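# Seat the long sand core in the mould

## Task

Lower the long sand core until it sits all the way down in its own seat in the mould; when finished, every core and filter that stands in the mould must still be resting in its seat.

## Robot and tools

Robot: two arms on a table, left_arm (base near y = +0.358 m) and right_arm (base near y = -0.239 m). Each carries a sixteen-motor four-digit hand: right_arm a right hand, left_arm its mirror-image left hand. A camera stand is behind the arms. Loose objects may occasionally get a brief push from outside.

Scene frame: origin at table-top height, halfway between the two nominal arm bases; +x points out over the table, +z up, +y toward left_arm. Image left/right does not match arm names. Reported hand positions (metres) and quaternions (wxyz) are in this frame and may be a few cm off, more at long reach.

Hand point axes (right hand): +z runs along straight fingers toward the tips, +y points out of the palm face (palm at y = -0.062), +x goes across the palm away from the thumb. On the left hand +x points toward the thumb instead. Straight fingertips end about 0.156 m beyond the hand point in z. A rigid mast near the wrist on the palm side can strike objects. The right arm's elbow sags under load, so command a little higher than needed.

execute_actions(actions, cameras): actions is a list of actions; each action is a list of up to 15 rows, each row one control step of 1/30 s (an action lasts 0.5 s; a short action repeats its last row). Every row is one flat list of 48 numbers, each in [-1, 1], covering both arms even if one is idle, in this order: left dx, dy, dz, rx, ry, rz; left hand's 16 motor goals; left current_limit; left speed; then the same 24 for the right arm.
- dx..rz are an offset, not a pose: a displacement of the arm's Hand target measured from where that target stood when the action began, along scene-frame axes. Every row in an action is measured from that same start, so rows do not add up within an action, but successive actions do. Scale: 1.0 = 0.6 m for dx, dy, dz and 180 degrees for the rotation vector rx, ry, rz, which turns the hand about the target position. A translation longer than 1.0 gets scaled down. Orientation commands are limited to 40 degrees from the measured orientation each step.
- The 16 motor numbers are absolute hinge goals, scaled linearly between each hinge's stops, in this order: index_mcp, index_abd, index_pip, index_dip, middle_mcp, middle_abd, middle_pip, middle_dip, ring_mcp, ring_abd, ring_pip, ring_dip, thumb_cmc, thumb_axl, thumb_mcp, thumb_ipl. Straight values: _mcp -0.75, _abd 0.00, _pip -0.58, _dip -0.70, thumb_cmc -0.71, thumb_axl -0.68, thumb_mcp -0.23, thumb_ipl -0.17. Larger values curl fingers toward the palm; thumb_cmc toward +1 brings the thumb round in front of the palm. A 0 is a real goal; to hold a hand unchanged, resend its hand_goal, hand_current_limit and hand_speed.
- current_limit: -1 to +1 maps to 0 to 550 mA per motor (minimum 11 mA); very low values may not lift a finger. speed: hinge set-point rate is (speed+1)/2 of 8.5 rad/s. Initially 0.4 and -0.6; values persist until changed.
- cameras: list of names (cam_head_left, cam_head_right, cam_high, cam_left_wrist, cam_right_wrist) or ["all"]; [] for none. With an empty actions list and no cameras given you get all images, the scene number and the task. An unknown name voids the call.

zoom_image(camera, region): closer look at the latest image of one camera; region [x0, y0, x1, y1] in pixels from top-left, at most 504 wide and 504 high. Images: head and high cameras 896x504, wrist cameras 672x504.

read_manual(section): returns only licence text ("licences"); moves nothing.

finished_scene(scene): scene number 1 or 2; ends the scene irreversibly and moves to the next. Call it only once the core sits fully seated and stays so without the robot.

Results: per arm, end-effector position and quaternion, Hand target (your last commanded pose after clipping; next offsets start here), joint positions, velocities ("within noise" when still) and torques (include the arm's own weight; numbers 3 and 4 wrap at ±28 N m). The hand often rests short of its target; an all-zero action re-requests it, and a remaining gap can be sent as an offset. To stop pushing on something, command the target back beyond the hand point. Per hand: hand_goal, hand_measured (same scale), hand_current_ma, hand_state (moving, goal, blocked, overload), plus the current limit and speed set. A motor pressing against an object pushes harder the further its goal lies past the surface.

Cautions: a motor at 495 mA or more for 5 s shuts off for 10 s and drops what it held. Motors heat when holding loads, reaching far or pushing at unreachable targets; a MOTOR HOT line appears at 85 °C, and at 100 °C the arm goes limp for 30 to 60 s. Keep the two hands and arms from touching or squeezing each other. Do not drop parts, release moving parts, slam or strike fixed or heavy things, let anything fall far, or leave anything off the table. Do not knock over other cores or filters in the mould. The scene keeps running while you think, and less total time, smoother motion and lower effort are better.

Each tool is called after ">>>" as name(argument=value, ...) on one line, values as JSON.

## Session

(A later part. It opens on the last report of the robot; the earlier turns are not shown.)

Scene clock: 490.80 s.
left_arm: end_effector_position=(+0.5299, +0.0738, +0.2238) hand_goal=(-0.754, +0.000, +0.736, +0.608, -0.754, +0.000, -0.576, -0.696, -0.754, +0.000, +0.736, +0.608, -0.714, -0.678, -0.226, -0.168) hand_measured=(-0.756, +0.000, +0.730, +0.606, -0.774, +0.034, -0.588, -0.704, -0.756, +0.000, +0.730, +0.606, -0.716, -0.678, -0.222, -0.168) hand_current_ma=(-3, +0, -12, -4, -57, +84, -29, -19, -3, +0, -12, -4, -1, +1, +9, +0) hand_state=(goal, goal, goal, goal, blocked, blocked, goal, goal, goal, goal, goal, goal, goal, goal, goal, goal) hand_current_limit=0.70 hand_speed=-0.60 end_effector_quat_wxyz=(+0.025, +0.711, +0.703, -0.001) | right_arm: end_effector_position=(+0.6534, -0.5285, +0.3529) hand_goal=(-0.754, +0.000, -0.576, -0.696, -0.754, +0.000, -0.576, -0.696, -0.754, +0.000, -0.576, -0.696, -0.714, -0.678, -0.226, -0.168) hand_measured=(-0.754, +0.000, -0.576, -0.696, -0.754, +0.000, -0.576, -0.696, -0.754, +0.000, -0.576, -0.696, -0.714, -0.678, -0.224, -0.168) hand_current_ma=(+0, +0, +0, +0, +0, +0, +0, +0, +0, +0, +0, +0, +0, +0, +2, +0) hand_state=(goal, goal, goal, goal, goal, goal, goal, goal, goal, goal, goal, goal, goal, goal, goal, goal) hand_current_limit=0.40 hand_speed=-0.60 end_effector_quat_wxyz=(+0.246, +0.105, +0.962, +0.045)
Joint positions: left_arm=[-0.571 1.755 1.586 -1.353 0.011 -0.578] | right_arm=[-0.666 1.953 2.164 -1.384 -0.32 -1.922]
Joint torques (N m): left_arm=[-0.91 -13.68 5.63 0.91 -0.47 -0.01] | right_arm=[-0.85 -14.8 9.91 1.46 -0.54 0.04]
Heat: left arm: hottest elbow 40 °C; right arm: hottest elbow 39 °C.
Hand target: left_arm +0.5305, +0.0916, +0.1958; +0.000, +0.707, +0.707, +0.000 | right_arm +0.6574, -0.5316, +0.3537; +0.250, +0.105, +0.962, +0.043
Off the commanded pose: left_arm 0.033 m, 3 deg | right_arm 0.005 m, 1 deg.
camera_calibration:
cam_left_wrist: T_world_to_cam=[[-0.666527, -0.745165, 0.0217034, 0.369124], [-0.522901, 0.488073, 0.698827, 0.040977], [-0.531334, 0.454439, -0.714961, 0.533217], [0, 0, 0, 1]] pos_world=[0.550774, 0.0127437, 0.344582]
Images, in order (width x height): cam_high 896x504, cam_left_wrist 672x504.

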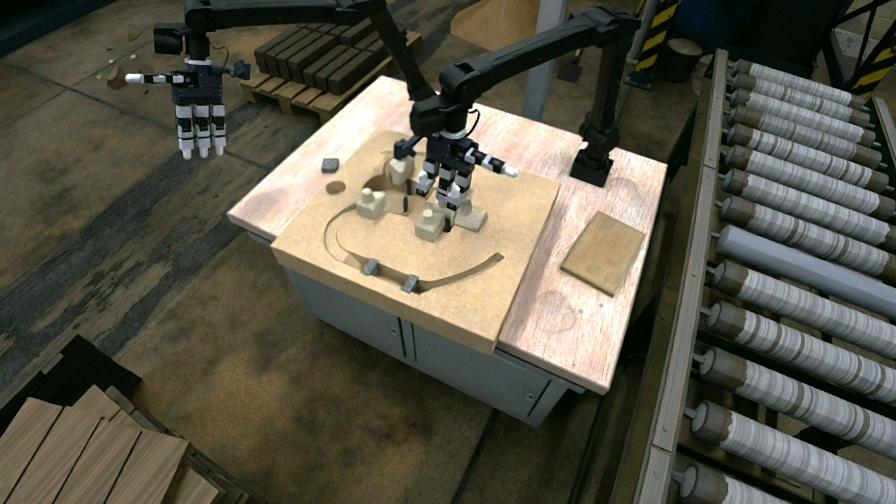

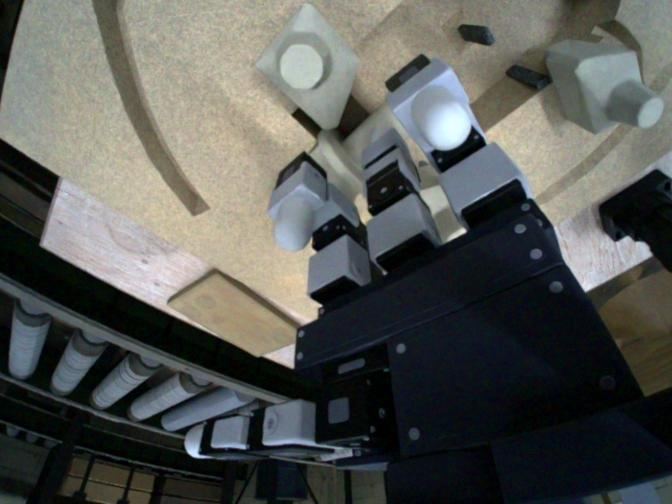

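>>> execute_actions(actions=[[[0,0.015,-0.01,0,0,0,-0.754,0,0.737,0.609,-0.754,0,-0.576,-0.696,-0.754,0,0.737,0.609,-0.714,-0.678,-0.226,-0.168,0.8,-0.6,0,0,0,0,0,0,-0.754,0,-0.576,-0.696,-0.754,0,-0.576,-0.696,-0.754,0,-0.576,-0.696,-0.714,-0.678,-0.226,-0.168,0.4,-0.6],[0,0.025,-0.015,0,0,0,-0.754,0,0.737,0.609,-0.754,0,-0.576,-0.696,-0.754,0,0.737,0.609,-0.714,-0.678,-0.226,-0.168,0.8,-0.6,0,0,0,0,0,0,-0.754,0,-0.576,-0.696,-0.754,0,-0.576,-0.696,-0.754,0,-0.576,-0.696,-0.714,-0.678,-0.226,-0.168,0.4,-0.6]]], cameras=["cam_high","cam_left_wrist"])

>>> zoom_image(camera="cam_high", region=[425, 180, 495, 250])

>>> zoom_image(camera="cam_left_wrist", region=[240, 60, 440, 200])

Scene clock: 497.40 s.
left_arm: end_effector_position=(+0.5297, +0.0799, +0.2232) hand_goal=(-0.754, +0.000, +0.736, +0.608, -0.754, +0.000, -0.576, -0.696, -0.754, +0.000, +0.736, +0.608, -0.714, -0.678, -0.226, -0.168) hand_measured=(-0.756, +0.000, +0.730, +0.606, -0.778, +0.066, -0.590, -0.706, -0.756, +0.000, +0.730, +0.606, -0.716, -0.678, -0.222, -0.168) hand_current_ma=(-3, +0, -12, -4, -70, +192, -36, -24, -3, +0, -12, -4, -1, +1, +9, +0) hand_state=(goal, goal, goal, goal, blocked, blocked, goal, goal, goal, goal, goal, goal, goal, goal, goal, goal) hand_current_limit=0.80 hand_speed=-0.60 end_effector_quat_wxyz=(+0.037, +0.714, +0.699, -0.003) | right_arm: end_effector_position=(+0.6534, -0.5285, +0.3529) hand_goal=(-0.754, +0.000, -0.576, -0.696, -0.754, +0.000, -0.576, -0.696, -0.754, +0.000, -0.576, -0.696, -0.714, -0.678, -0.226, -0.168) hand_measured=(-0.754, +0.000, -0.576, -0.696, -0.754, +0.000, -0.576, -0.696, -0.754, +0.000, -0.576, -0.696, -0.714, -0.678, -0.224, -0.168) hand_current_ma=(+0, +0, +0, +0, +0, +0, +0, +0, +0, +0, +0, +0, +0, +0, +2, +0) hand_state=(goal, goal, goal, goal, goal, goal, goal, goal, goal, goal, goal, goal, goal, goal, goal, goal) hand_current_limit=0.40 hand_speed=-0.60 end_effector_quat_wxyz=(+0.246, +0.105, +0.962, +0.045)
Joint positions: left_arm=[-0.557 1.731 1.549 -1.318 0.022 -0.555] | right_arm=[-0.666 1.953 2.164 -1.384 -0.32 -1.922]
Joint torques (N m): left_arm=[0.03 -12.81 5.09 0.77 -0.87 0.02] | right_arm=[-1.67 -15.09 9.92 1.48 -0.55 -0.01]
Heat: left arm: hottest elbow 39 °C; right arm: hottest elbow 39 °C.
Hand target: left_arm +0.5306, +0.1067, +0.1869; +0.000, +0.707, +0.707, +0.000 | right_arm +0.6574, -0.5316, +0.3537; +0.250, +0.105, +0.962, +0.043
Off the commanded pose: left_arm 0.045 m, 4 deg | right_arm 0.005 m, 1 deg.
camera_calibration:
cam_left_wrist: T_world_to_cam=[[-0.674378, -0.737867, 0.0276761, 0.375754], [-0.527446, 0.507615, 0.681269, 0.0430248], [-0.516735, 0.444836, -0.731509, 0.526675], [0, 0, 0, 1]] pos_world=[0.548245, 0.0211325, 0.345557]
Images, in order (width x height): cam_high 896x504, cam_left_wrist 672x504.

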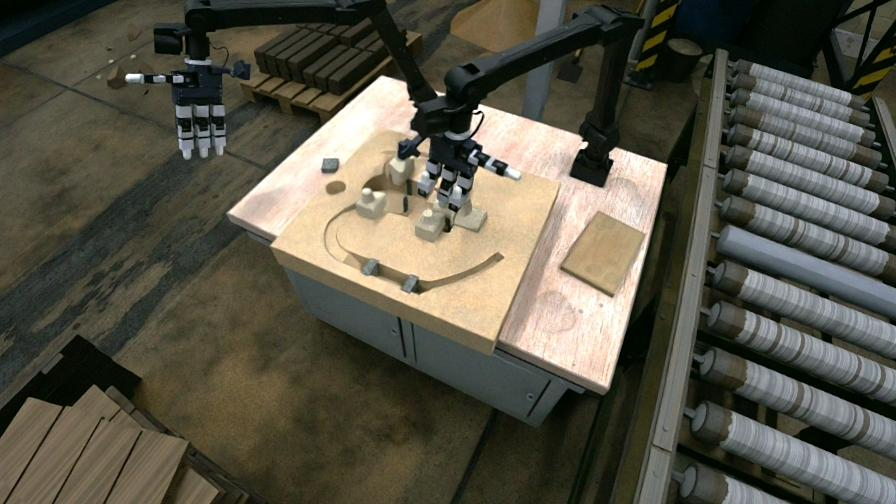

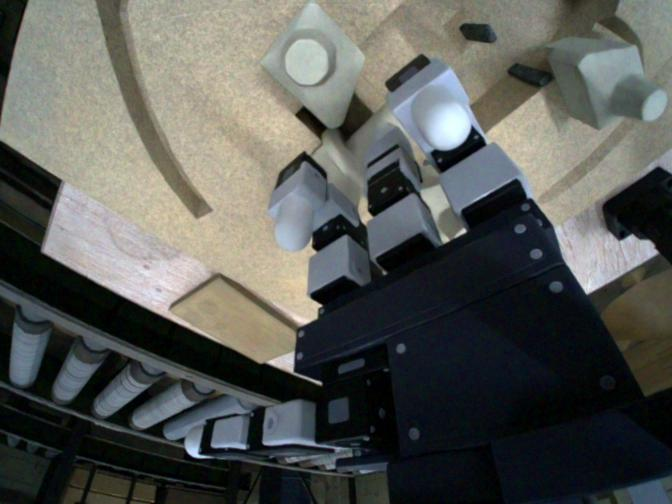

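Scaled by 7.200 from the camera's 896x504 image, which has a finer 1280x720 frame.

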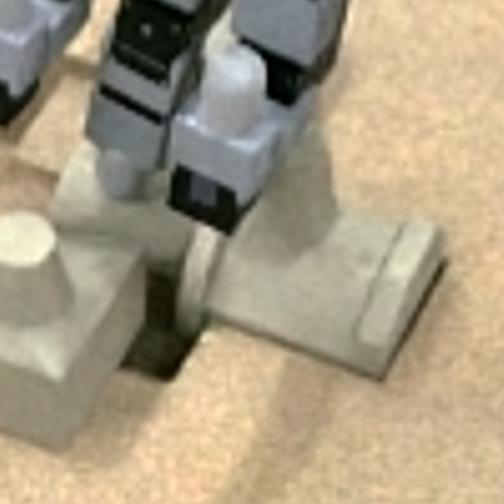

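Scaled by 2.520 from the camera's 672x504 image, which has a finer 960x720 frame.

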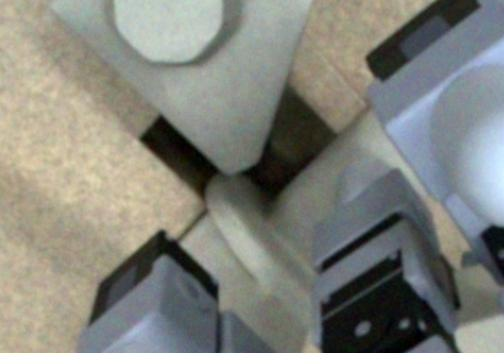

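>>> execute_actions(actions=[[[0,0.01,-0.006,0,0,0,-0.754,0,0.737,0.609,-0.754,0,-0.576,-0.696,-0.754,0,0.737,0.609,-0.714,-0.678,-0.226,-0.168,0.85,-0.6,0,0,0,0,0,0,-0.754,0,-0.576,-0.696,-0.754,0,-0.576,-0.696,-0.754,0,-0.576,-0.696,-0.714,-0.678,-0.226,-0.168,0.4,-0.6],[0,0.022,-0.012,0,0,0,-0.754,0,0.737,0.609,-0.754,0,-0.576,-0.696,-0.754,0,0.737,0.609,-0.714,-0.678,-0.226,-0.168,0.85,-0.6,0,0,0,0,0,0,-0.754,0,-0.576,-0.696,-0.754,0,-0.576,-0.696,-0.754,0,-0.576,-0.696,-0.714,-0.678,-0.226,-0.168,0.4,-0.6]]], cameras=["cam_high","cam_head_left"])

>>> zoom_image(camera="cam_high", region=[425, 180, 495, 250])

>>> zoom_image(camera="cam_head_left", region=[375, 280, 445, 350])

Scene clock: 504.13 s.
left_arm: end_effector_position=(+0.5290, +0.0855, +0.2219) hand_goal=(-0.754, +0.000, +0.736, +0.608, -0.754, +0.000, -0.576, -0.696, -0.754, +0.000, +0.736, +0.608, -0.714, -0.678, -0.226, -0.168) hand_measured=(-0.756, +0.000, +0.730, +0.606, -0.784, +0.094, -0.594, -0.708, -0.756, +0.000, +0.730, +0.606, -0.716, -0.678, -0.222, -0.168) hand_current_ma=(-3, +0, -12, -4, -88, +298, -45, -30, -3, +0, -12, -4, -1, +1, +9, +0) hand_state=(goal, goal, goal, goal, blocked, blocked, goal, goal, goal, goal, goal, goal, goal, goal, goal, goal) hand_current_limit=0.85 hand_speed=-0.60 end_effector_quat_wxyz=(+0.046, +0.717, +0.696, -0.006) | right_arm: end_effector_position=(+0.6534, -0.5285, +0.3529) hand_goal=(-0.754, +0.000, -0.576, -0.696, -0.754, +0.000, -0.576, -0.696, -0.754, +0.000, -0.576, -0.696, -0.714, -0.678, -0.226, -0.168) hand_measured=(-0.754, +0.000, -0.576, -0.696, -0.754, +0.000, -0.576, -0.696, -0.754, +0.000, -0.576, -0.696, -0.714, -0.678, -0.224, -0.168) hand_current_ma=(+0, +0, +0, +0, +0, +0, +0, +0, +0, +0, +0, +0, +0, +0, +2, +0) hand_state=(goal, goal, goal, goal, goal, goal, goal, goal, goal, goal, goal, goal, goal, goal, goal, goal) hand_current_limit=0.40 hand_speed=-0.60 end_effector_quat_wxyz=(+0.246, +0.105, +0.962, +0.045)
Joint positions: left_arm=[-0.545 1.711 1.518 -1.291 0.033 -0.534] | right_arm=[-0.666 1.953 2.164 -1.384 -0.32 -1.922]
Joint torques (N m): left_arm=[0.26 -11.99 4.71 0.55 -1.18 -0.01] | right_arm=[-2.08 -15.27 9.8 1.65 -0.54 -0.01]
Heat: left arm: hottest elbow 39 °C; right arm: hottest elbow 39 °C.
Hand target: left_arm +0.5305, +0.1198, +0.1795; +0.000, +0.707, +0.707, +0.000 | right_arm +0.6574, -0.5316, +0.3537; +0.250, +0.105, +0.962, +0.043
Off the commanded pose: left_arm 0.054 m, 6 deg | right_arm 0.005 m, 1 deg.
Images, in order (width x height): cam_head_left 896x504, cam_high 896x504.

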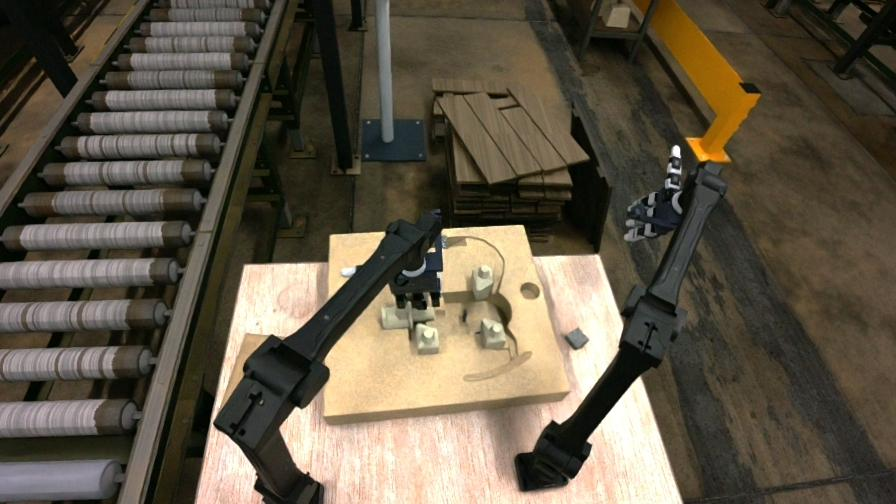

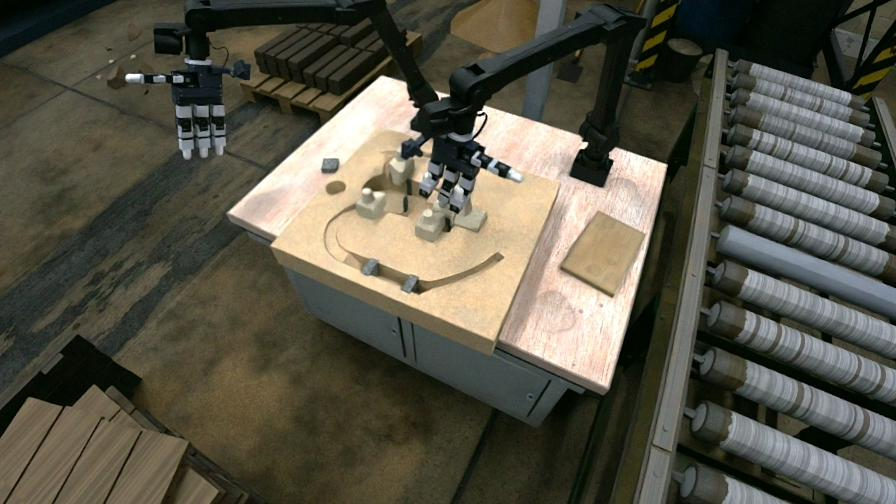

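Scaled by 7.200 from the camera's 896x504 image, which has a finer 1280x720 frame.

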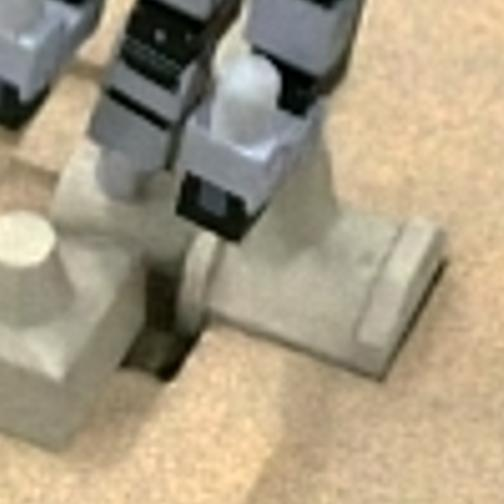

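Scaled by 7.200 from the camera's 896x504 image, which has a finer 1280x720 frame.

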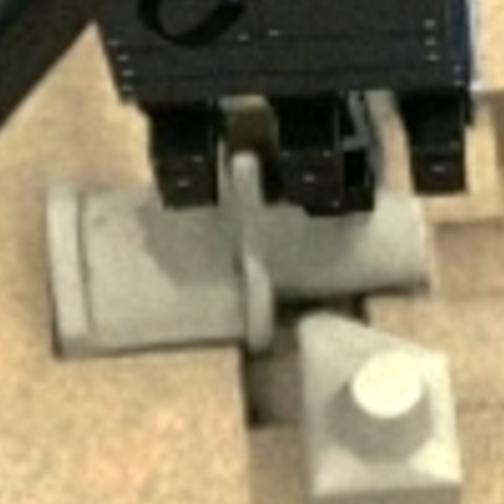

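>>> execute_actions(actions=[[[0,-0.03,0.01,0,0,0,-0.754,0,0.737,0.609,-0.754,0,-0.576,-0.696,-0.754,0,0.737,0.609,-0.714,-0.678,-0.226,-0.168,0.7,-0.6,0,0,0,0,0,0,-0.754,0,-0.576,-0.696,-0.754,0,-0.576,-0.696,-0.754,0,-0.576,-0.696,-0.714,-0.678,-0.226,-0.168,0.4,-0.6],[0,-0.05,0.03,0,0,0,-0.754,0,0.737,0.609,-0.754,0,-0.576,-0.696,-0.754,0,0.737,0.609,-0.714,-0.678,-0.226,-0.168,0.7,-0.6,0,0,0,0,0,0,-0.754,0,-0.576,-0.696,-0.754,0,-0.576,-0.696,-0.754,0,-0.576,-0.696,-0.714,-0.678,-0.226,-0.168,0.4,-0.6],[0,-0.08,0.06,0,0,0,-0.754,0,0.737,0.609,-0.754,0,-0.576,-0.696,-0.754,0,0.737,0.609,-0.714,-0.678,-0.226,-0.168,0.5,-0.6,0,0,0,0,0,0,-0.754,0,-0.576,-0.696,-0.754,0,-0.576,-0.696,-0.754,0,-0.576,-0.696,-0.714,-0.678,-0.226,-0.168,0.4,-0.6],[0,-0.09,0.1,0,0,0,-0.754,0,0.737,0.609,-0.754,0,-0.576,-0.696,-0.754,0,0.737,0.609,-0.714,-0.678,-0.226,-0.168,0.5,-0.6,0,0,0,0,0,0,-0.754,0,-0.576,-0.696,-0.754,0,-0.576,-0.696,-0.754,0,-0.576,-0.696,-0.714,-0.678,-0.226,-0.168,0.4,-0.6],[0,-0.11,0.13,0,0,0,-0.754,0,0.737,0.609,-0.754,0,-0.576,-0.696,-0.754,0,0.737,0.609,-0.714,-0.678,-0.226,-0.168,0.5,-0.6,0,0,0,0,0,0,-0.754,0,-0.576,-0.696,-0.754,0,-0.576,-0.696,-0.754,0,-0.576,-0.696,-0.714,-0.678,-0.226,-0.168,0.4,-0.6]],[[0,-0.05,0,0,0,0,-0.754,0,0.737,0.609,-0.754,0,-0.576,-0.696,-0.754,0,0.737,0.609,-0.714,-0.678,-0.226,-0.168,0.5,-0.6,0,0,0,0,0,0,-0.754,0,-0.576,-0.696,-0.754,0,-0.576,-0.696,-0.754,0,-0.576,-0.696,-0.714,-0.678,-0.226,-0.168,0.4,-0.6],[0,-0.1,0,0,0,0,-0.754,0,0.737,0.609,-0.754,0,-0.576,-0.696,-0.754,0,0.737,0.609,-0.714,-0.678,-0.226,-0.168,0.5,-0.6,0,0,0,0,0,0,-0.754,0,-0.576,-0.696,-0.754,0,-0.576,-0.696,-0.754,0,-0.576,-0.696,-0.714,-0.678,-0.226,-0.168,0.4,-0.6]]], cameras=["cam_high","cam_left_wrist","cam_head_left"])

>>> zoom_image(camera="cam_high", region=[425, 180, 495, 250])

>>> zoom_image(camera="cam_left_wrist", region=[240, 60, 440, 200])

Scene clock: 559.03 s.
left_arm: end_effector_position=(+0.5160, +0.0002, +0.2427) hand_goal=(-0.754, +0.000, +0.736, +0.608, -0.754, +0.000, -0.576, -0.696, -0.754, +0.000, +0.736, +0.608, -0.714, -0.678, -0.226, -0.168) hand_measured=(-0.756, +0.000, +0.730, +0.606, -0.750, +0.002, -0.574, -0.696, -0.756, +0.000, +0.730, +0.606, -0.716, -0.678, -0.222, -0.168) hand_current_ma=(-3, +0, -12, -4, +6, +3, +2, -1, -3, +0, -12, -4, -1, +1, +9, +0) hand_state=(goal, goal, goal, goal, goal, goal, goal, goal, goal, goal, goal, goal, goal, goal, goal, goal) hand_current_limit=0.50 hand_speed=-0.60 end_effector_quat_wxyz=(-0.015, +0.714, +0.700, -0.001) | right_arm: end_effector_position=(+0.6534, -0.5285, +0.3529) hand_goal=(-0.754, +0.000, -0.576, -0.696, -0.754, +0.000, -0.576, -0.696, -0.754, +0.000, -0.576, -0.696, -0.714, -0.678, -0.226, -0.168) hand_measured=(-0.754, +0.000, -0.576, -0.696, -0.754, +0.000, -0.576, -0.696, -0.754, +0.000, -0.576, -0.696, -0.714, -0.678, -0.224, -0.168) hand_current_ma=(+0, +0, +0, +0, +0, +0, +0, +0, +0, +0, +0, +0, +0, +0, +2, +0) hand_state=(goal, goal, goal, goal, goal, goal, goal, goal, goal, goal, goal, goal, goal, goal, goal, goal) hand_current_limit=0.40 hand_speed=-0.60 end_effector_quat_wxyz=(+0.246, +0.105, +0.962, +0.045)
Joint positions: left_arm=[-0.692 1.892 1.842 -1.551 0 -0.691] | right_arm=[-0.666 1.953 2.164 -1.384 -0.32 -1.922]
Joint torques (N m): left_arm=[-1.79 -16.03 12.98 0.27 -0.08 -0.25] | right_arm=[-1.9 -15.21 9.95 1.61 -0.53 0.09]
Heat: left arm: hottest elbow 36 °C; right arm: hottest elbow 39 °C.
Hand target: left_arm +0.5305, -0.0062, +0.2575; +0.000, +0.707, +0.707, +0.000 | right_arm +0.6574, -0.5316, +0.3537; +0.250, +0.105, +0.962, +0.043
Off the commanded pose: left_arm 0.022 m, 2 deg | right_arm 0.005 m, 1 deg.
camera_calibration:
cam_left_wrist: T_world_to_cam=[[-0.671411, -0.740856, 0.0184271, 0.307862], [-0.476804, 0.450877, 0.754565, 0.0190199], [-0.567332, 0.497837, -0.655967, 0.577098], [0, 0, 0, 1]] pos_world=[0.543177, -0.0677943, 0.358532]
Images, in order (width x height): cam_head_left 896x504, cam_high 896x504, cam_left_wrist 672x504.

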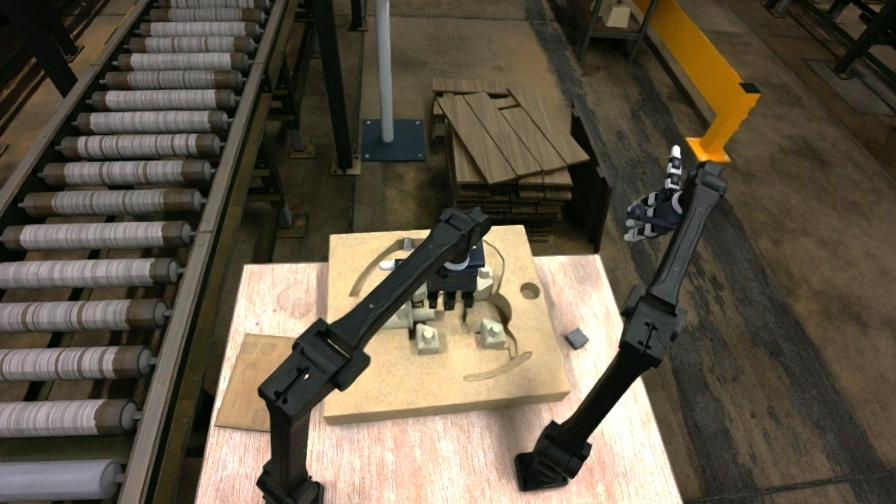

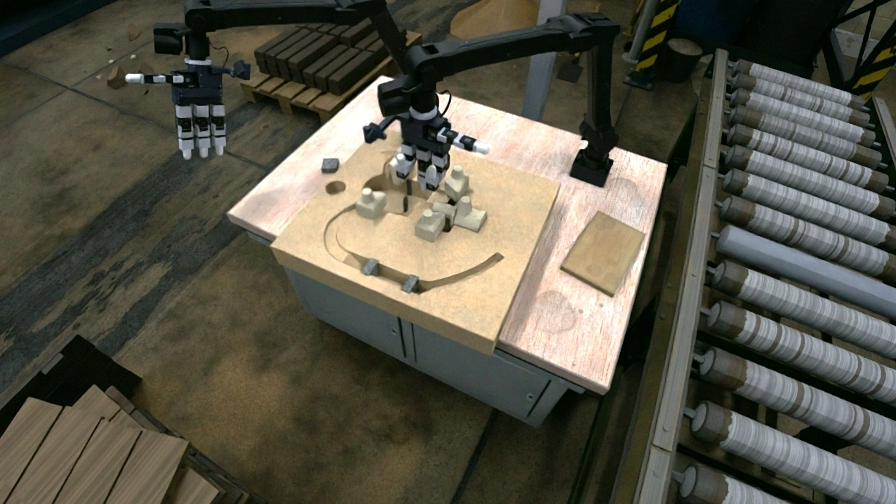

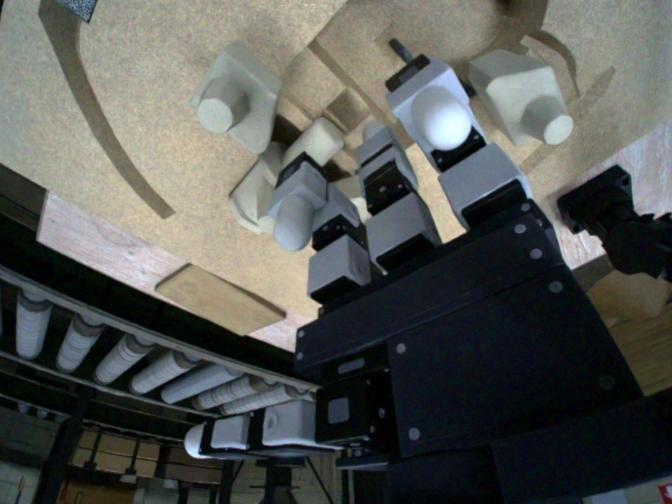

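Scaled by 7.200 from the camera's 896x504 image, which has a finer 1280x720 frame.

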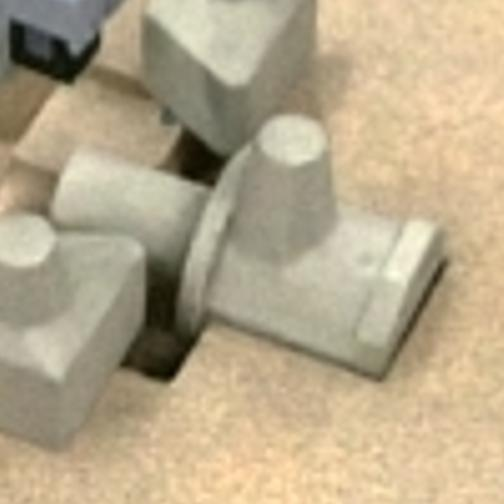

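Scaled by 2.520 from the camera's 672x504 image, which has a finer 960x720 frame.

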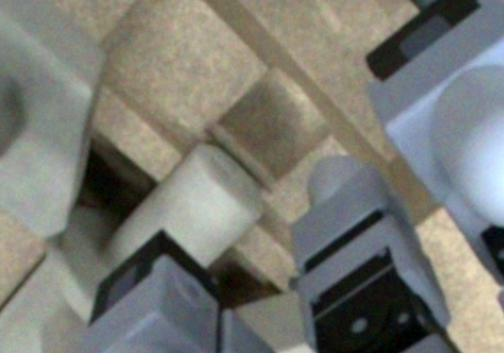

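>>> zoom_image(camera="cam_left_wrist", region=[290, 90, 380, 160])

>>> zoom_image(camera="cam_head_left", region=[400, 290, 450, 330])

Scaled by 5.600 from the camera's 672x504 image, which has a finer 960x720 frame.

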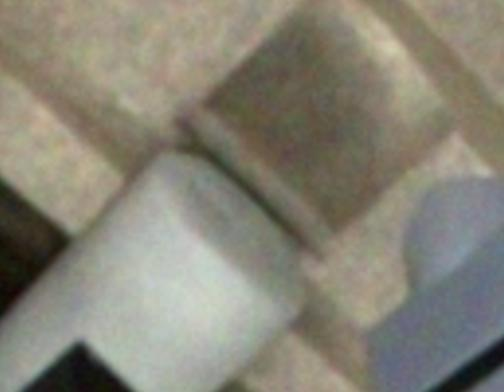

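Scaled by 10.080 from the camera's 896x504 image, which has a finer 1280x720 frame.

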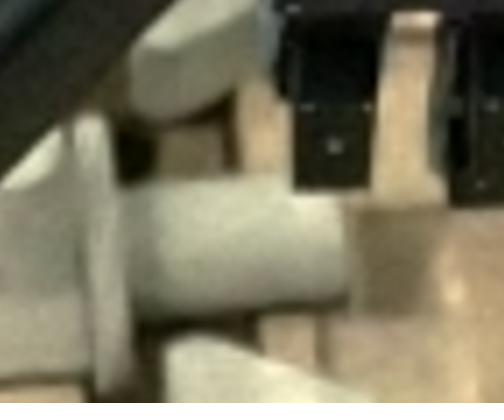

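>>> execute_actions(actions=[[[0,0.01,-0.04,0,0,0,-0.754,0,0.737,0.609,-0.754,0,-0.576,-0.696,-0.754,0,0.737,0.609,-0.714,-0.678,-0.226,-0.168,0.5,-0.6,0,0,0,0,0,0,-0.754,0,-0.576,-0.696,-0.754,0,-0.576,-0.696,-0.754,0,-0.576,-0.696,-0.714,-0.678,-0.226,-0.168,0.4,-0.6],[0,0.02,-0.08,0,0,0,-0.754,0,0.737,0.609,-0.754,0,-0.576,-0.696,-0.754,0,0.737,0.609,-0.714,-0.678,-0.226,-0.168,0.6,-0.6,0,0,0,0,0,0,-0.754,0,-0.576,-0.696,-0.754,0,-0.576,-0.696,-0.754,0,-0.576,-0.696,-0.714,-0.678,-0.226,-0.168,0.4,-0.6]],[[0,0.01,-0.02,0,0,0,-0.754,0,0.737,0.609,-0.754,0,-0.576,-0.696,-0.754,0,0.737,0.609,-0.714,-0.678,-0.226,-0.168,0.6,-0.6,0,0,0,0,0,0,-0.754,0,-0.576,-0.696,-0.754,0,-0.576,-0.696,-0.754,0,-0.576,-0.696,-0.714,-0.678,-0.226,-0.168,0.4,-0.6]]], cameras=["cam_left_wrist"])

>>> zoom_image(camera="cam_left_wrist", region=[290, 60, 430, 170])

Scene clock: 608.30 s.
left_arm: end_effector_position=(+0.5260, +0.0067, +0.2051) hand_goal=(-0.754, +0.000, +0.736, +0.608, -0.754, +0.000, -0.576, -0.696, -0.754, +0.000, +0.736, +0.608, -0.714, -0.678, -0.226, -0.168) hand_measured=(-0.756, +0.000, +0.730, +0.606, -0.752, +0.002, -0.574, -0.696, -0.756, +0.000, +0.730, +0.606, -0.716, -0.678, -0.222, -0.168) hand_current_ma=(-3, +0, -12, -4, +4, +3, +2, -1, -3, +0, -12, -4, -1, +1, +9, +0) hand_state=(goal, goal, goal, goal, goal, goal, goal, goal, goal, goal, goal, goal, goal, goal, goal, goal) hand_current_limit=0.60 hand_speed=-0.60 end_effector_quat_wxyz=(+0.002, +0.707, +0.707, +0.000) | right_arm: end_effector_position=(+0.6534, -0.5285, +0.3529) hand_goal=(-0.754, +0.000, -0.576, -0.696, -0.754, +0.000, -0.576, -0.696, -0.754, +0.000, -0.576, -0.696, -0.714, -0.678, -0.226, -0.168) hand_measured=(-0.754, +0.000, -0.576, -0.696, -0.754, +0.000, -0.576, -0.696, -0.754, +0.000, -0.576, -0.696, -0.714, -0.678, -0.224, -0.168) hand_current_ma=(+0, +0, +0, +0, +0, +0, +0, +0, +0, +0, +0, +0, +0, +0, +2, +0) hand_state=(goal, goal, goal, goal, goal, goal, goal, goal, goal, goal, goal, goal, goal, goal, goal, goal) hand_current_limit=0.40 hand_speed=-0.60 end_effector_quat_wxyz=(+0.246, +0.105, +0.962, +0.045)
Joint positions: left_arm=[-0.674 1.892 1.739 -1.413 0 -0.692] | right_arm=[-0.666 1.953 2.164 -1.384 -0.32 -1.922]
Joint torques (N m): left_arm=[-1.49 -16.56 7.64 0.83 -0.11 -0.02] | right_arm=[-1.85 -14.62 9.84 1.7 -0.51 -0.03]
Heat: left arm: hottest elbow 51 °C; right arm: hottest elbow 39 °C.
Hand target: left_arm +0.5304, +0.0118, +0.1975; +0.000, +0.707, +0.707, +0.000 | right_arm +0.6574, -0.5316, +0.3537; +0.250, +0.105, +0.962, +0.043
Off the commanded pose: left_arm 0.010 m, 0 deg | right_arm 0.005 m, 1 deg.
camera_calibration:
cam_left_wrist: T_world_to_cam=[[-0.657962, -0.752846, 0.017583, 0.313218], [-0.505406, 0.458776, 0.730814, 0.0691045], [-0.558257, 0.471961, -0.68235, 0.555656], [0, 0, 0, 1]] pos_world=[0.55121, -0.0581468, 0.323142]
Images, in order (width x height): cam_left_wrist 672x504.

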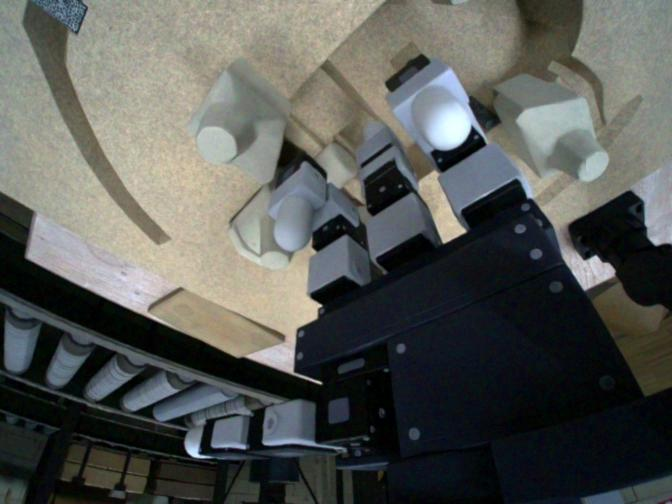

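Scaled by 3.600 from the camera's 672x504 image, which has a finer 960x720 frame.

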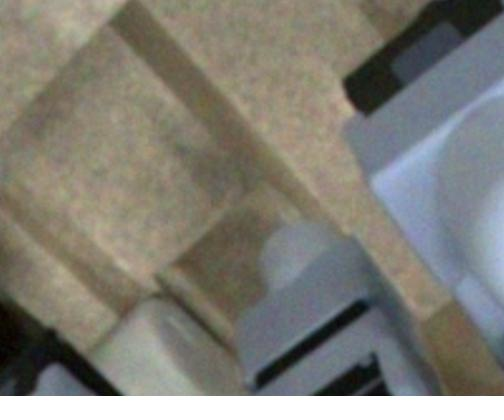

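>>> execute_actions(actions=[[[-0.001,0.01,-0.012,0,0,0,-0.754,0,0.737,0.609,-0.754,0,-0.576,-0.696,-0.754,0,0.737,0.609,-0.714,-0.678,-0.226,-0.168,0.6,-0.6,0,0,0,0,0,0,-0.754,0,-0.576,-0.696,-0.754,0,-0.576,-0.696,-0.754,0,-0.576,-0.696,-0.714,-0.678,-0.226,-0.168,0.4,-0.6],[-0.001,0.02,-0.022,0,0,0,-0.754,0,0.737,0.609,-0.754,0,-0.576,-0.696,-0.754,0,0.737,0.609,-0.714,-0.678,-0.226,-0.168,0.6,-0.6,0,0,0,0,0,0,-0.754,0,-0.576,-0.696,-0.754,0,-0.576,-0.696,-0.754,0,-0.576,-0.696,-0.714,-0.678,-0.226,-0.168,0.4,-0.6]]])

>>> execute_actions(actions=[[[0,0.015,-0.003,0,0,0,-0.754,0,0.737,0.609,-0.754,0,-0.576,-0.696,-0.754,0,0.737,0.609,-0.714,-0.678,-0.226,-0.168,0.7,-0.6,0,0,0,0,0,0,-0.754,0,-0.576,-0.696,-0.754,0,-0.576,-0.696,-0.754,0,-0.576,-0.696,-0.714,-0.678,-0.226,-0.168,0.4,-0.6]]])

Scene clock: 613.87 s.
left_arm: end_effector_position=(+0.5245, +0.0190, +0.1827) hand_goal=(-0.754, +0.000, +0.736, +0.608, -0.754, +0.000, -0.576, -0.696, -0.754, +0.000, +0.736, +0.608, -0.714, -0.678, -0.226, -0.168) hand_measured=(-0.764, +0.002, +0.730, +0.606, -0.752, +0.002, -0.574, -0.696, -0.756, +0.000, +0.730, +0.606, -0.716, -0.678, -0.222, -0.168) hand_current_ma=(-24, +2, -12, -4, +4, +3, +2, -1, -3, +0, -12, -4, -1, +1, +9, +0) hand_state=(goal, goal, goal, goal, goal, goal, goal, goal, goal, goal, goal, goal, goal, goal, goal, goal) hand_current_limit=0.60 hand_speed=-0.60 end_effector_quat_wxyz=(-0.007, +0.706, +0.708, -0.002) | right_arm: end_effector_position=(+0.6534, -0.5285, +0.3529) hand_goal=(-0.754, +0.000, -0.576, -0.696, -0.754, +0.000, -0.576, -0.696, -0.754, +0.000, -0.576, -0.696, -0.714, -0.678, -0.226, -0.168) hand_measured=(-0.754, +0.000, -0.576, -0.696, -0.754, +0.000, -0.576, -0.696, -0.754, +0.000, -0.576, -0.696, -0.714, -0.678, -0.224, -0.168) hand_current_ma=(+0, +0, +0, +0, +0, +0, +0, +0, +0, +0, +0, +0, +0, +0, +2, +0) hand_state=(goal, goal, goal, goal, goal, goal, goal, goal, goal, goal, goal, goal, goal, goal, goal, goal) hand_current_limit=0.40 hand_speed=-0.60 end_effector_quat_wxyz=(+0.246, +0.105, +0.962, +0.045)
Joint positions: left_arm=[-0.659 1.892 1.682 -1.375 0.002 -0.681] | right_arm=[-0.666 1.953 2.164 -1.384 -0.32 -1.922]
Joint torques (N m): left_arm=[-1.44 -17.61 7.56 0.91 -0.14 0] | right_arm=[-1.61 -15.79 9.74 1.62 -0.53 0]
Heat: left arm: hottest elbow 49 °C; right arm: hottest elbow 39 °C.
Hand target: left_arm +0.5299, +0.0238, +0.1844; +0.000, +0.707, +0.707, +0.000 | right_arm +0.6574, -0.5316, +0.3537; +0.250, +0.105, +0.962, +0.043
Off the commanded pose: left_arm 0.007 m, 1 deg | right_arm 0.005 m, 1 deg.

Scene clock: 614.57 s.
left_arm: end_effector_position=(+0.5224, +0.0221, +0.1741) hand_goal=(-0.754, +0.000, +0.736, +0.608, -0.754, +0.000, -0.576, -0.696, -0.754, +0.000, +0.736, +0.608, -0.714, -0.678, -0.226, -0.168) hand_measured=(-0.764, +0.002, +0.730, +0.606, -0.752, +0.002, -0.574, -0.696, -0.756, +0.000, +0.730, +0.606, -0.716, -0.678, -0.222, -0.168) hand_current_ma=(-25, +2, -12, -4, +4, +4, +2, -1, -3, +0, -12, -4, -1, +1, +9, +0) hand_state=(goal, goal, goal, goal, goal, goal, goal, goal, goal, goal, goal, goal, goal, goal, goal, goal) hand_current_limit=0.70 hand_speed=-0.60 end_effector_quat_wxyz=(-0.011, +0.709, +0.706, -0.003) | right_arm: end_effector_position=(+0.6534, -0.5285, +0.3529) hand_goal=(-0.754, +0.000, -0.576, -0.696, -0.754, +0.000, -0.576, -0.696, -0.754, +0.000, -0.576, -0.696, -0.714, -0.678, -0.226, -0.168) hand_measured=(-0.754, +0.000, -0.576, -0.696, -0.754, +0.000, -0.576, -0.696, -0.754, +0.000, -0.576, -0.696, -0.714, -0.678, -0.224, -0.168) hand_current_ma=(+0, +0, +0, +0, +0, +0, +0, +0, +0, +0, +0, +0, +0, +0, +2, +0) hand_state=(goal, goal, goal, goal, goal, goal, goal, goal, goal, goal, goal, goal, goal, goal, goal, goal) hand_current_limit=0.40 hand_speed=-0.60 end_effector_quat_wxyz=(+0.246, +0.105, +0.962, +0.045)
Joint positions: left_arm=[-0.656 1.892 1.66 -1.362 0.003 -0.67] | right_arm=[-0.666 1.953 2.164 -1.384 -0.32 -1.922]
Joint torques (N m): left_arm=[-1.03 -18.78 7.19 0.91 -0.24 0.01] | right_arm=[-2.37 -15.03 9.81 1.72 -0.52 0.01]
Heat: left arm: hottest elbow 49 °C; right arm: hottest elbow 39 °C.
Hand target: left_arm +0.5299, +0.0329, +0.1827; +0.000, +0.707, +0.707, +0.000 | right_arm +0.6574, -0.5316, +0.3537; +0.250, +0.105, +0.962, +0.043
Off the commanded pose: left_arm 0.016 m, 1 deg | right_arm 0.005 m, 1 deg.

>>> execute_actions(actions=[[[0,-0.01,0.015,0,0,0,-0.754,0,0.737,0.609,-0.754,0,-0.576,-0.696,-0.754,0,0.737,0.609,-0.714,-0.678,-0.226,-0.168,0.7,-0.6,0,0,0,0,0,0,-0.754,0,-0.576,-0.696,-0.754,0,-0.576,-0.696,-0.754,0,-0.576,-0.696,-0.714,-0.678,-0.226,-0.168,0.4,-0.6],[0,-0.02,0.03,0,0,0,-0.754,0,0.737,0.609,-0.754,0,-0.576,-0.696,-0.754,0,0.737,0.609,-0.714,-0.678,-0.226,-0.168,0.7,-0.6,0,0,0,0,0,0,-0.754,0,-0.576,-0.696,-0.754,0,-0.576,-0.696,-0.754,0,-0.576,-0.696,-0.714,-0.678,-0.226,-0.168,0.4,-0.6]]], cameras=["cam_left_wrist","cam_high","cam_head_left"])

>>> zoom_image(camera="cam_left_wrist", region=[240, 60, 430, 200])

>>> zoom_image(camera="cam_high", region=[425, 180, 495, 250])

>>> zoom_image(camera="cam_head_left", region=[375, 280, 445, 350])

Scene clock: 623.00 s.
left_arm: end_effector_position=(+0.5199, +0.0240, +0.1735) hand_goal=(-0.754, +0.000, +0.736, +0.608, -0.754, +0.000, -0.576, -0.696, -0.754, +0.000, +0.736, +0.608, -0.714, -0.678, -0.226, -0.168) hand_measured=(-0.758, +0.002, +0.730, +0.606, -0.742, +0.022, -0.572, -0.696, -0.756, +0.000, +0.730, +0.606, -0.716, -0.678, -0.222, -0.168) hand_current_ma=(-9, +2, -12, -4, +27, +47, +5, -1, -3, +0, -12, -4, -1, +1, +9, +0) hand_state=(goal, goal, goal, goal, goal, blocked, goal, goal, goal, goal, goal, goal, goal, goal, goal, goal) hand_current_limit=0.70 hand_speed=-0.60 end_effector_quat_wxyz=(-0.018, +0.708, +0.706, -0.004) | right_arm: end_effector_position=(+0.6534, -0.5285, +0.3529) hand_goal=(-0.754, +0.000, -0.576, -0.696, -0.754, +0.000, -0.576, -0.696, -0.754, +0.000, -0.576, -0.696, -0.714, -0.678, -0.226, -0.168) hand_measured=(-0.754, +0.000, -0.576, -0.696, -0.754, +0.000, -0.576, -0.696, -0.754, +0.000, -0.576, -0.696, -0.714, -0.678, -0.224, -0.168) hand_current_ma=(+0, +0, +0, +0, +0, +0, +0, +0, +0, +0, +0, +0, +0, +0, +2, +0) hand_state=(goal, goal, goal, goal, goal, goal, goal, goal, goal, goal, goal, goal, goal, goal, goal, goal) hand_current_limit=0.40 hand_speed=-0.60 end_effector_quat_wxyz=(+0.246, +0.105, +0.962, +0.045)
Joint positions: left_arm=[-0.656 1.892 1.66 -1.374 0.004 -0.67] | right_arm=[-0.666 1.953 2.164 -1.384 -0.32 -1.922]
Joint torques (N m): left_arm=[-1.9 -17.9 11.58 -0.38 -0.26 -0.13] | right_arm=[-1.96 -15.27 10.04 1.55 -0.57 -0.03]
Heat: left arm: hottest elbow 46 °C; right arm: hottest elbow 39 °C.
Hand target: left_arm +0.5299, +0.0209, +0.2007; +0.000, +0.707, +0.707, +0.000 | right_arm +0.6574, -0.5316, +0.3537; +0.250, +0.105, +0.962, +0.043
Off the commanded pose: left_arm 0.029 m, 2 deg | right_arm 0.005 m, 1 deg.
camera_calibration:
cam_left_wrist: T_world_to_cam=[[-0.66009, -0.75084, 0.0228137, 0.322961], [-0.478653, 0.443819, 0.757572, 0.0629957], [-0.57894, 0.489146, -0.652353, 0.527644], [0, 0, 0, 1]] pos_world=[0.548811, -0.0435614, 0.289119]
Images, in order (width x height): cam_head_left 896x504, cam_high 896x504, cam_left_wrist 672x504.

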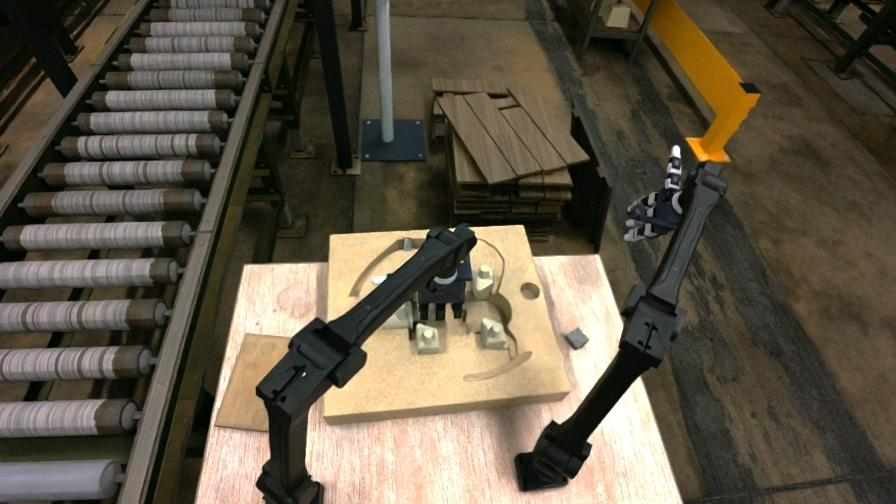

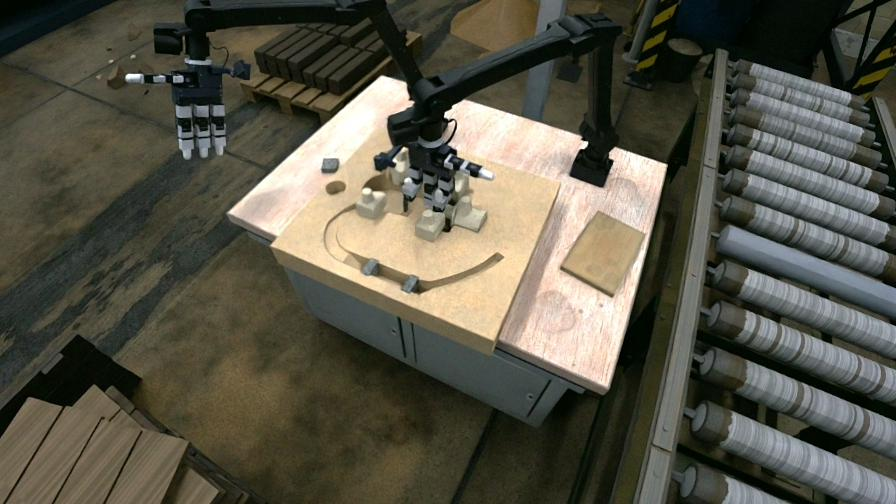

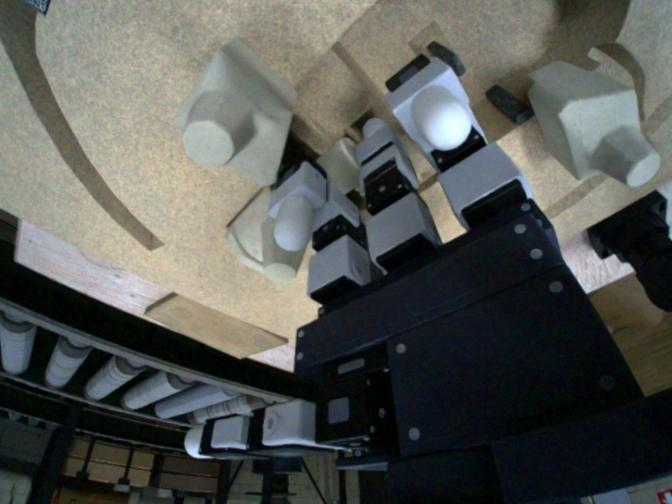

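Scaled by 2.653 from the camera's 672x504 image, which has a finer 960x720 frame.

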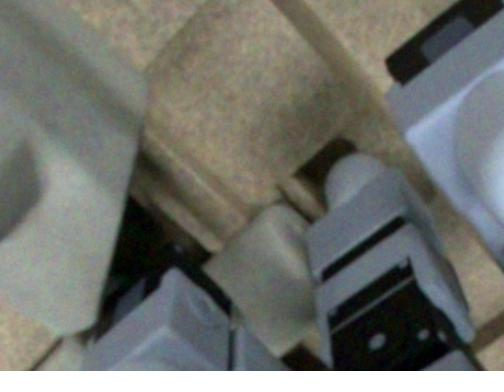

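Scaled by 7.200 from the camera's 896x504 image, which has a finer 1280x720 frame.

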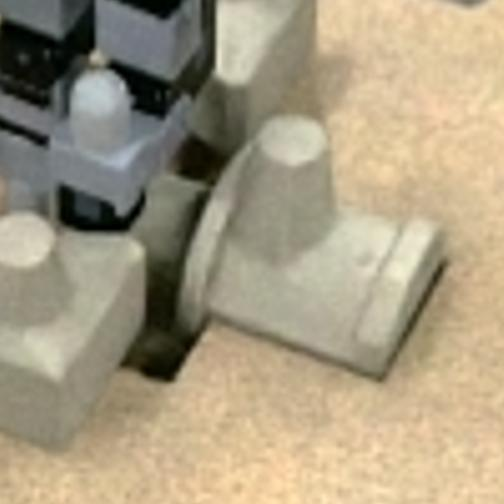

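Scaled by 7.200 from the camera's 896x504 image, which has a finer 1280x720 frame.

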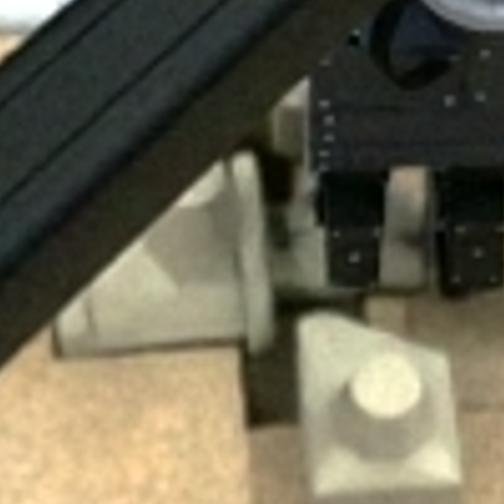

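>>> execute_actions(actions=[[[0,-0.02,0.02,0,0,0,-0.754,0,0.737,0.609,-0.754,0,-0.576,-0.696,-0.754,0,0.737,0.609,-0.714,-0.678,-0.226,-0.168,0.7,-0.6,0,0,0,0,0,0,-0.754,0,-0.576,-0.696,-0.754,0,-0.576,-0.696,-0.754,0,-0.576,-0.696,-0.714,-0.678,-0.226,-0.168,0.4,-0.6],[0,-0.03,0.04,0,0,0,-0.754,0,0.737,0.609,-0.754,0,-0.576,-0.696,-0.754,0,0.737,0.609,-0.714,-0.678,-0.226,-0.168,0.7,-0.6,0,0,0,0,0,0,-0.754,0,-0.576,-0.696,-0.754,0,-0.576,-0.696,-0.754,0,-0.576,-0.696,-0.714,-0.678,-0.226,-0.168,0.4,-0.6]],[[0,0,0.0,0,0,0,-0.754,0,0.737,0.609,-0.754,0,-0.576,-0.696,-0.754,0,0.737,0.609,-0.714,-0.678,-0.226,-0.168,0.6,-0.6,0,0,0,0,0,0,-0.754,0,-0.576,-0.696,-0.754,0,-0.576,-0.696,-0.754,0,-0.576,-0.696,-0.714,-0.678,-0.226,-0.168,0.4,-0.6]]])

Scene clock: 658.20 s.
left_arm: end_effector_position=(+0.5193, +0.0181, +0.2026) hand_goal=(-0.754, +0.000, +0.736, +0.608, -0.754, +0.000, -0.576, -0.696, -0.754, +0.000, +0.736, +0.608, -0.714, -0.678, -0.226, -0.168) hand_measured=(-0.758, +0.002, +0.730, +0.606, -0.748, +0.002, -0.574, -0.696, -0.756, +0.000, +0.730, +0.606, -0.716, -0.678, -0.222, -0.168) hand_current_ma=(-8, +2, -12, -4, +11, +4, +5, +0, -3, +0, -12, -4, -1, +1, +9, +0) hand_state=(goal, goal, goal, goal, goal, goal, goal, goal, goal, goal, goal, goal, goal, goal, goal, goal) hand_current_limit=0.60 hand_speed=-0.60 end_effector_quat_wxyz=(-0.022, +0.707, +0.706, -0.004) | right_arm: end_effector_position=(+0.6534, -0.5285, +0.3529) hand_goal=(-0.754, +0.000, -0.576, -0.696, -0.754, +0.000, -0.576, -0.696, -0.754, +0.000, -0.576, -0.696, -0.714, -0.678, -0.226, -0.168) hand_measured=(-0.754, +0.000, -0.576, -0.696, -0.754, +0.000, -0.576, -0.696, -0.754, +0.000, -0.576, -0.696, -0.714, -0.678, -0.224, -0.168) hand_current_ma=(+0, +0, +0, +0, +0, +0, +0, +0, +0, +0, +0, +0, +0, +0, +2, +0) hand_state=(goal, goal, goal, goal, goal, goal, goal, goal, goal, goal, goal, goal, goal, goal, goal, goal) hand_current_limit=0.40 hand_speed=-0.60 end_effector_quat_wxyz=(+0.246, +0.105, +0.962, +0.045)
Joint positions: left_arm=[-0.665 1.892 1.738 -1.462 0.004 -0.682] | right_arm=[-0.666 1.953 2.164 -1.384 -0.32 -1.922]
Joint torques (N m): left_arm=[-3.25 -16.56 12.78 0.08 -0.23 -0.25] | right_arm=[-1.08 -15.03 9.84 1.69 -0.48 0.03]
Heat: left arm: hottest elbow 45 °C; right arm: hottest elbow 39 °C.
Hand target: left_arm +0.5299, +0.0029, +0.2248; +0.000, +0.707, +0.707, +0.000 | right_arm +0.6574, -0.5316, +0.3537; +0.250, +0.105, +0.962, +0.043
Off the commanded pose: left_arm 0.029 m, 3 deg | right_arm 0.005 m, 1 deg.

>>> execute_actions(actions=[[[0.005,0.02,-0.02,0,0,0,-0.754,0,0.737,0.609,-0.754,0,-0.576,-0.696,-0.754,0,0.737,0.609,-0.714,-0.678,-0.226,-0.168,0.7,-0.6,0,0,0,0,0,0,-0.754,0,-0.576,-0.696,-0.754,0,-0.576,-0.696,-0.754,0,-0.576,-0.696,-0.714,-0.678,-0.226,-0.168,0.4,-0.6],[0.008,0.04,-0.043,0,0,0,-0.754,0,0.737,0.609,-0.754,0,-0.576,-0.696,-0.754,0,0.737,0.609,-0.714,-0.678,-0.226,-0.168,0.7,-0.6,0,0,0,0,0,0,-0.754,0,-0.576,-0.696,-0.754,0,-0.576,-0.696,-0.754,0,-0.576,-0.696,-0.714,-0.678,-0.226,-0.168,0.4,-0.6]]])

Scene clock: 663.67 s.
left_arm: end_effector_position=(+0.5313, +0.0217, +0.1968) hand_goal=(-0.754, +0.000, +0.736, +0.608, -0.754, +0.000, -0.576, -0.696, -0.754, +0.000, +0.736, +0.608, -0.714, -0.678, -0.226, -0.168) hand_measured=(-0.758, +0.002, +0.730, +0.606, -0.750, +0.002, -0.574, -0.696, -0.756, +0.000, +0.730, +0.606, -0.716, -0.678, -0.222, -0.168) hand_current_ma=(-8, +2, -12, -4, +8, +3, +4, +0, -3, +0, -12, -4, -1, +1, +9, +0) hand_state=(goal, goal, goal, goal, goal, goal, goal, goal, goal, goal, goal, goal, goal, goal, goal, goal) hand_current_limit=0.70 hand_speed=-0.60 end_effector_quat_wxyz=(-0.005, +0.706, +0.708, -0.002) | right_arm: end_effector_position=(+0.6534, -0.5285, +0.3529) hand_goal=(-0.754, +0.000, -0.576, -0.696, -0.754, +0.000, -0.576, -0.696, -0.754, +0.000, -0.576, -0.696, -0.714, -0.678, -0.226, -0.168) hand_measured=(-0.754, +0.000, -0.576, -0.696, -0.754, +0.000, -0.576, -0.696, -0.754, +0.000, -0.576, -0.696, -0.714, -0.678, -0.224, -0.168) hand_current_ma=(+0, +0, +0, +0, +0, +0, +0, +0, +0, +0, +0, +0, +0, +0, +2, +0) hand_state=(goal, goal, goal, goal, goal, goal, goal, goal, goal, goal, goal, goal, goal, goal, goal, goal) hand_current_limit=0.40 hand_speed=-0.60 end_effector_quat_wxyz=(+0.246, +0.105, +0.962, +0.045)
Joint positions: left_arm=[-0.648 1.892 1.718 -1.408 0.003 -0.669] | right_arm=[-0.666 1.953 2.164 -1.384 -0.32 -1.922]
Joint torques (N m): left_arm=[-1.79 -17.79 7.43 0.8 -0.2 -0.02] | right_arm=[-2.02 -14.62 9.96 1.58 -0.53 -0.01]
Heat: left arm: hottest elbow 46 °C; right arm: hottest elbow 39 °C.
Hand target: left_arm +0.5347, +0.0269, +0.1989; +0.000, +0.707, +0.707, +0.000 | right_arm +0.6574, -0.5316, +0.3537; +0.250, +0.105, +0.962, +0.043
Off the commanded pose: left_arm 0.007 m, 1 deg | right_arm 0.005 m, 1 deg.


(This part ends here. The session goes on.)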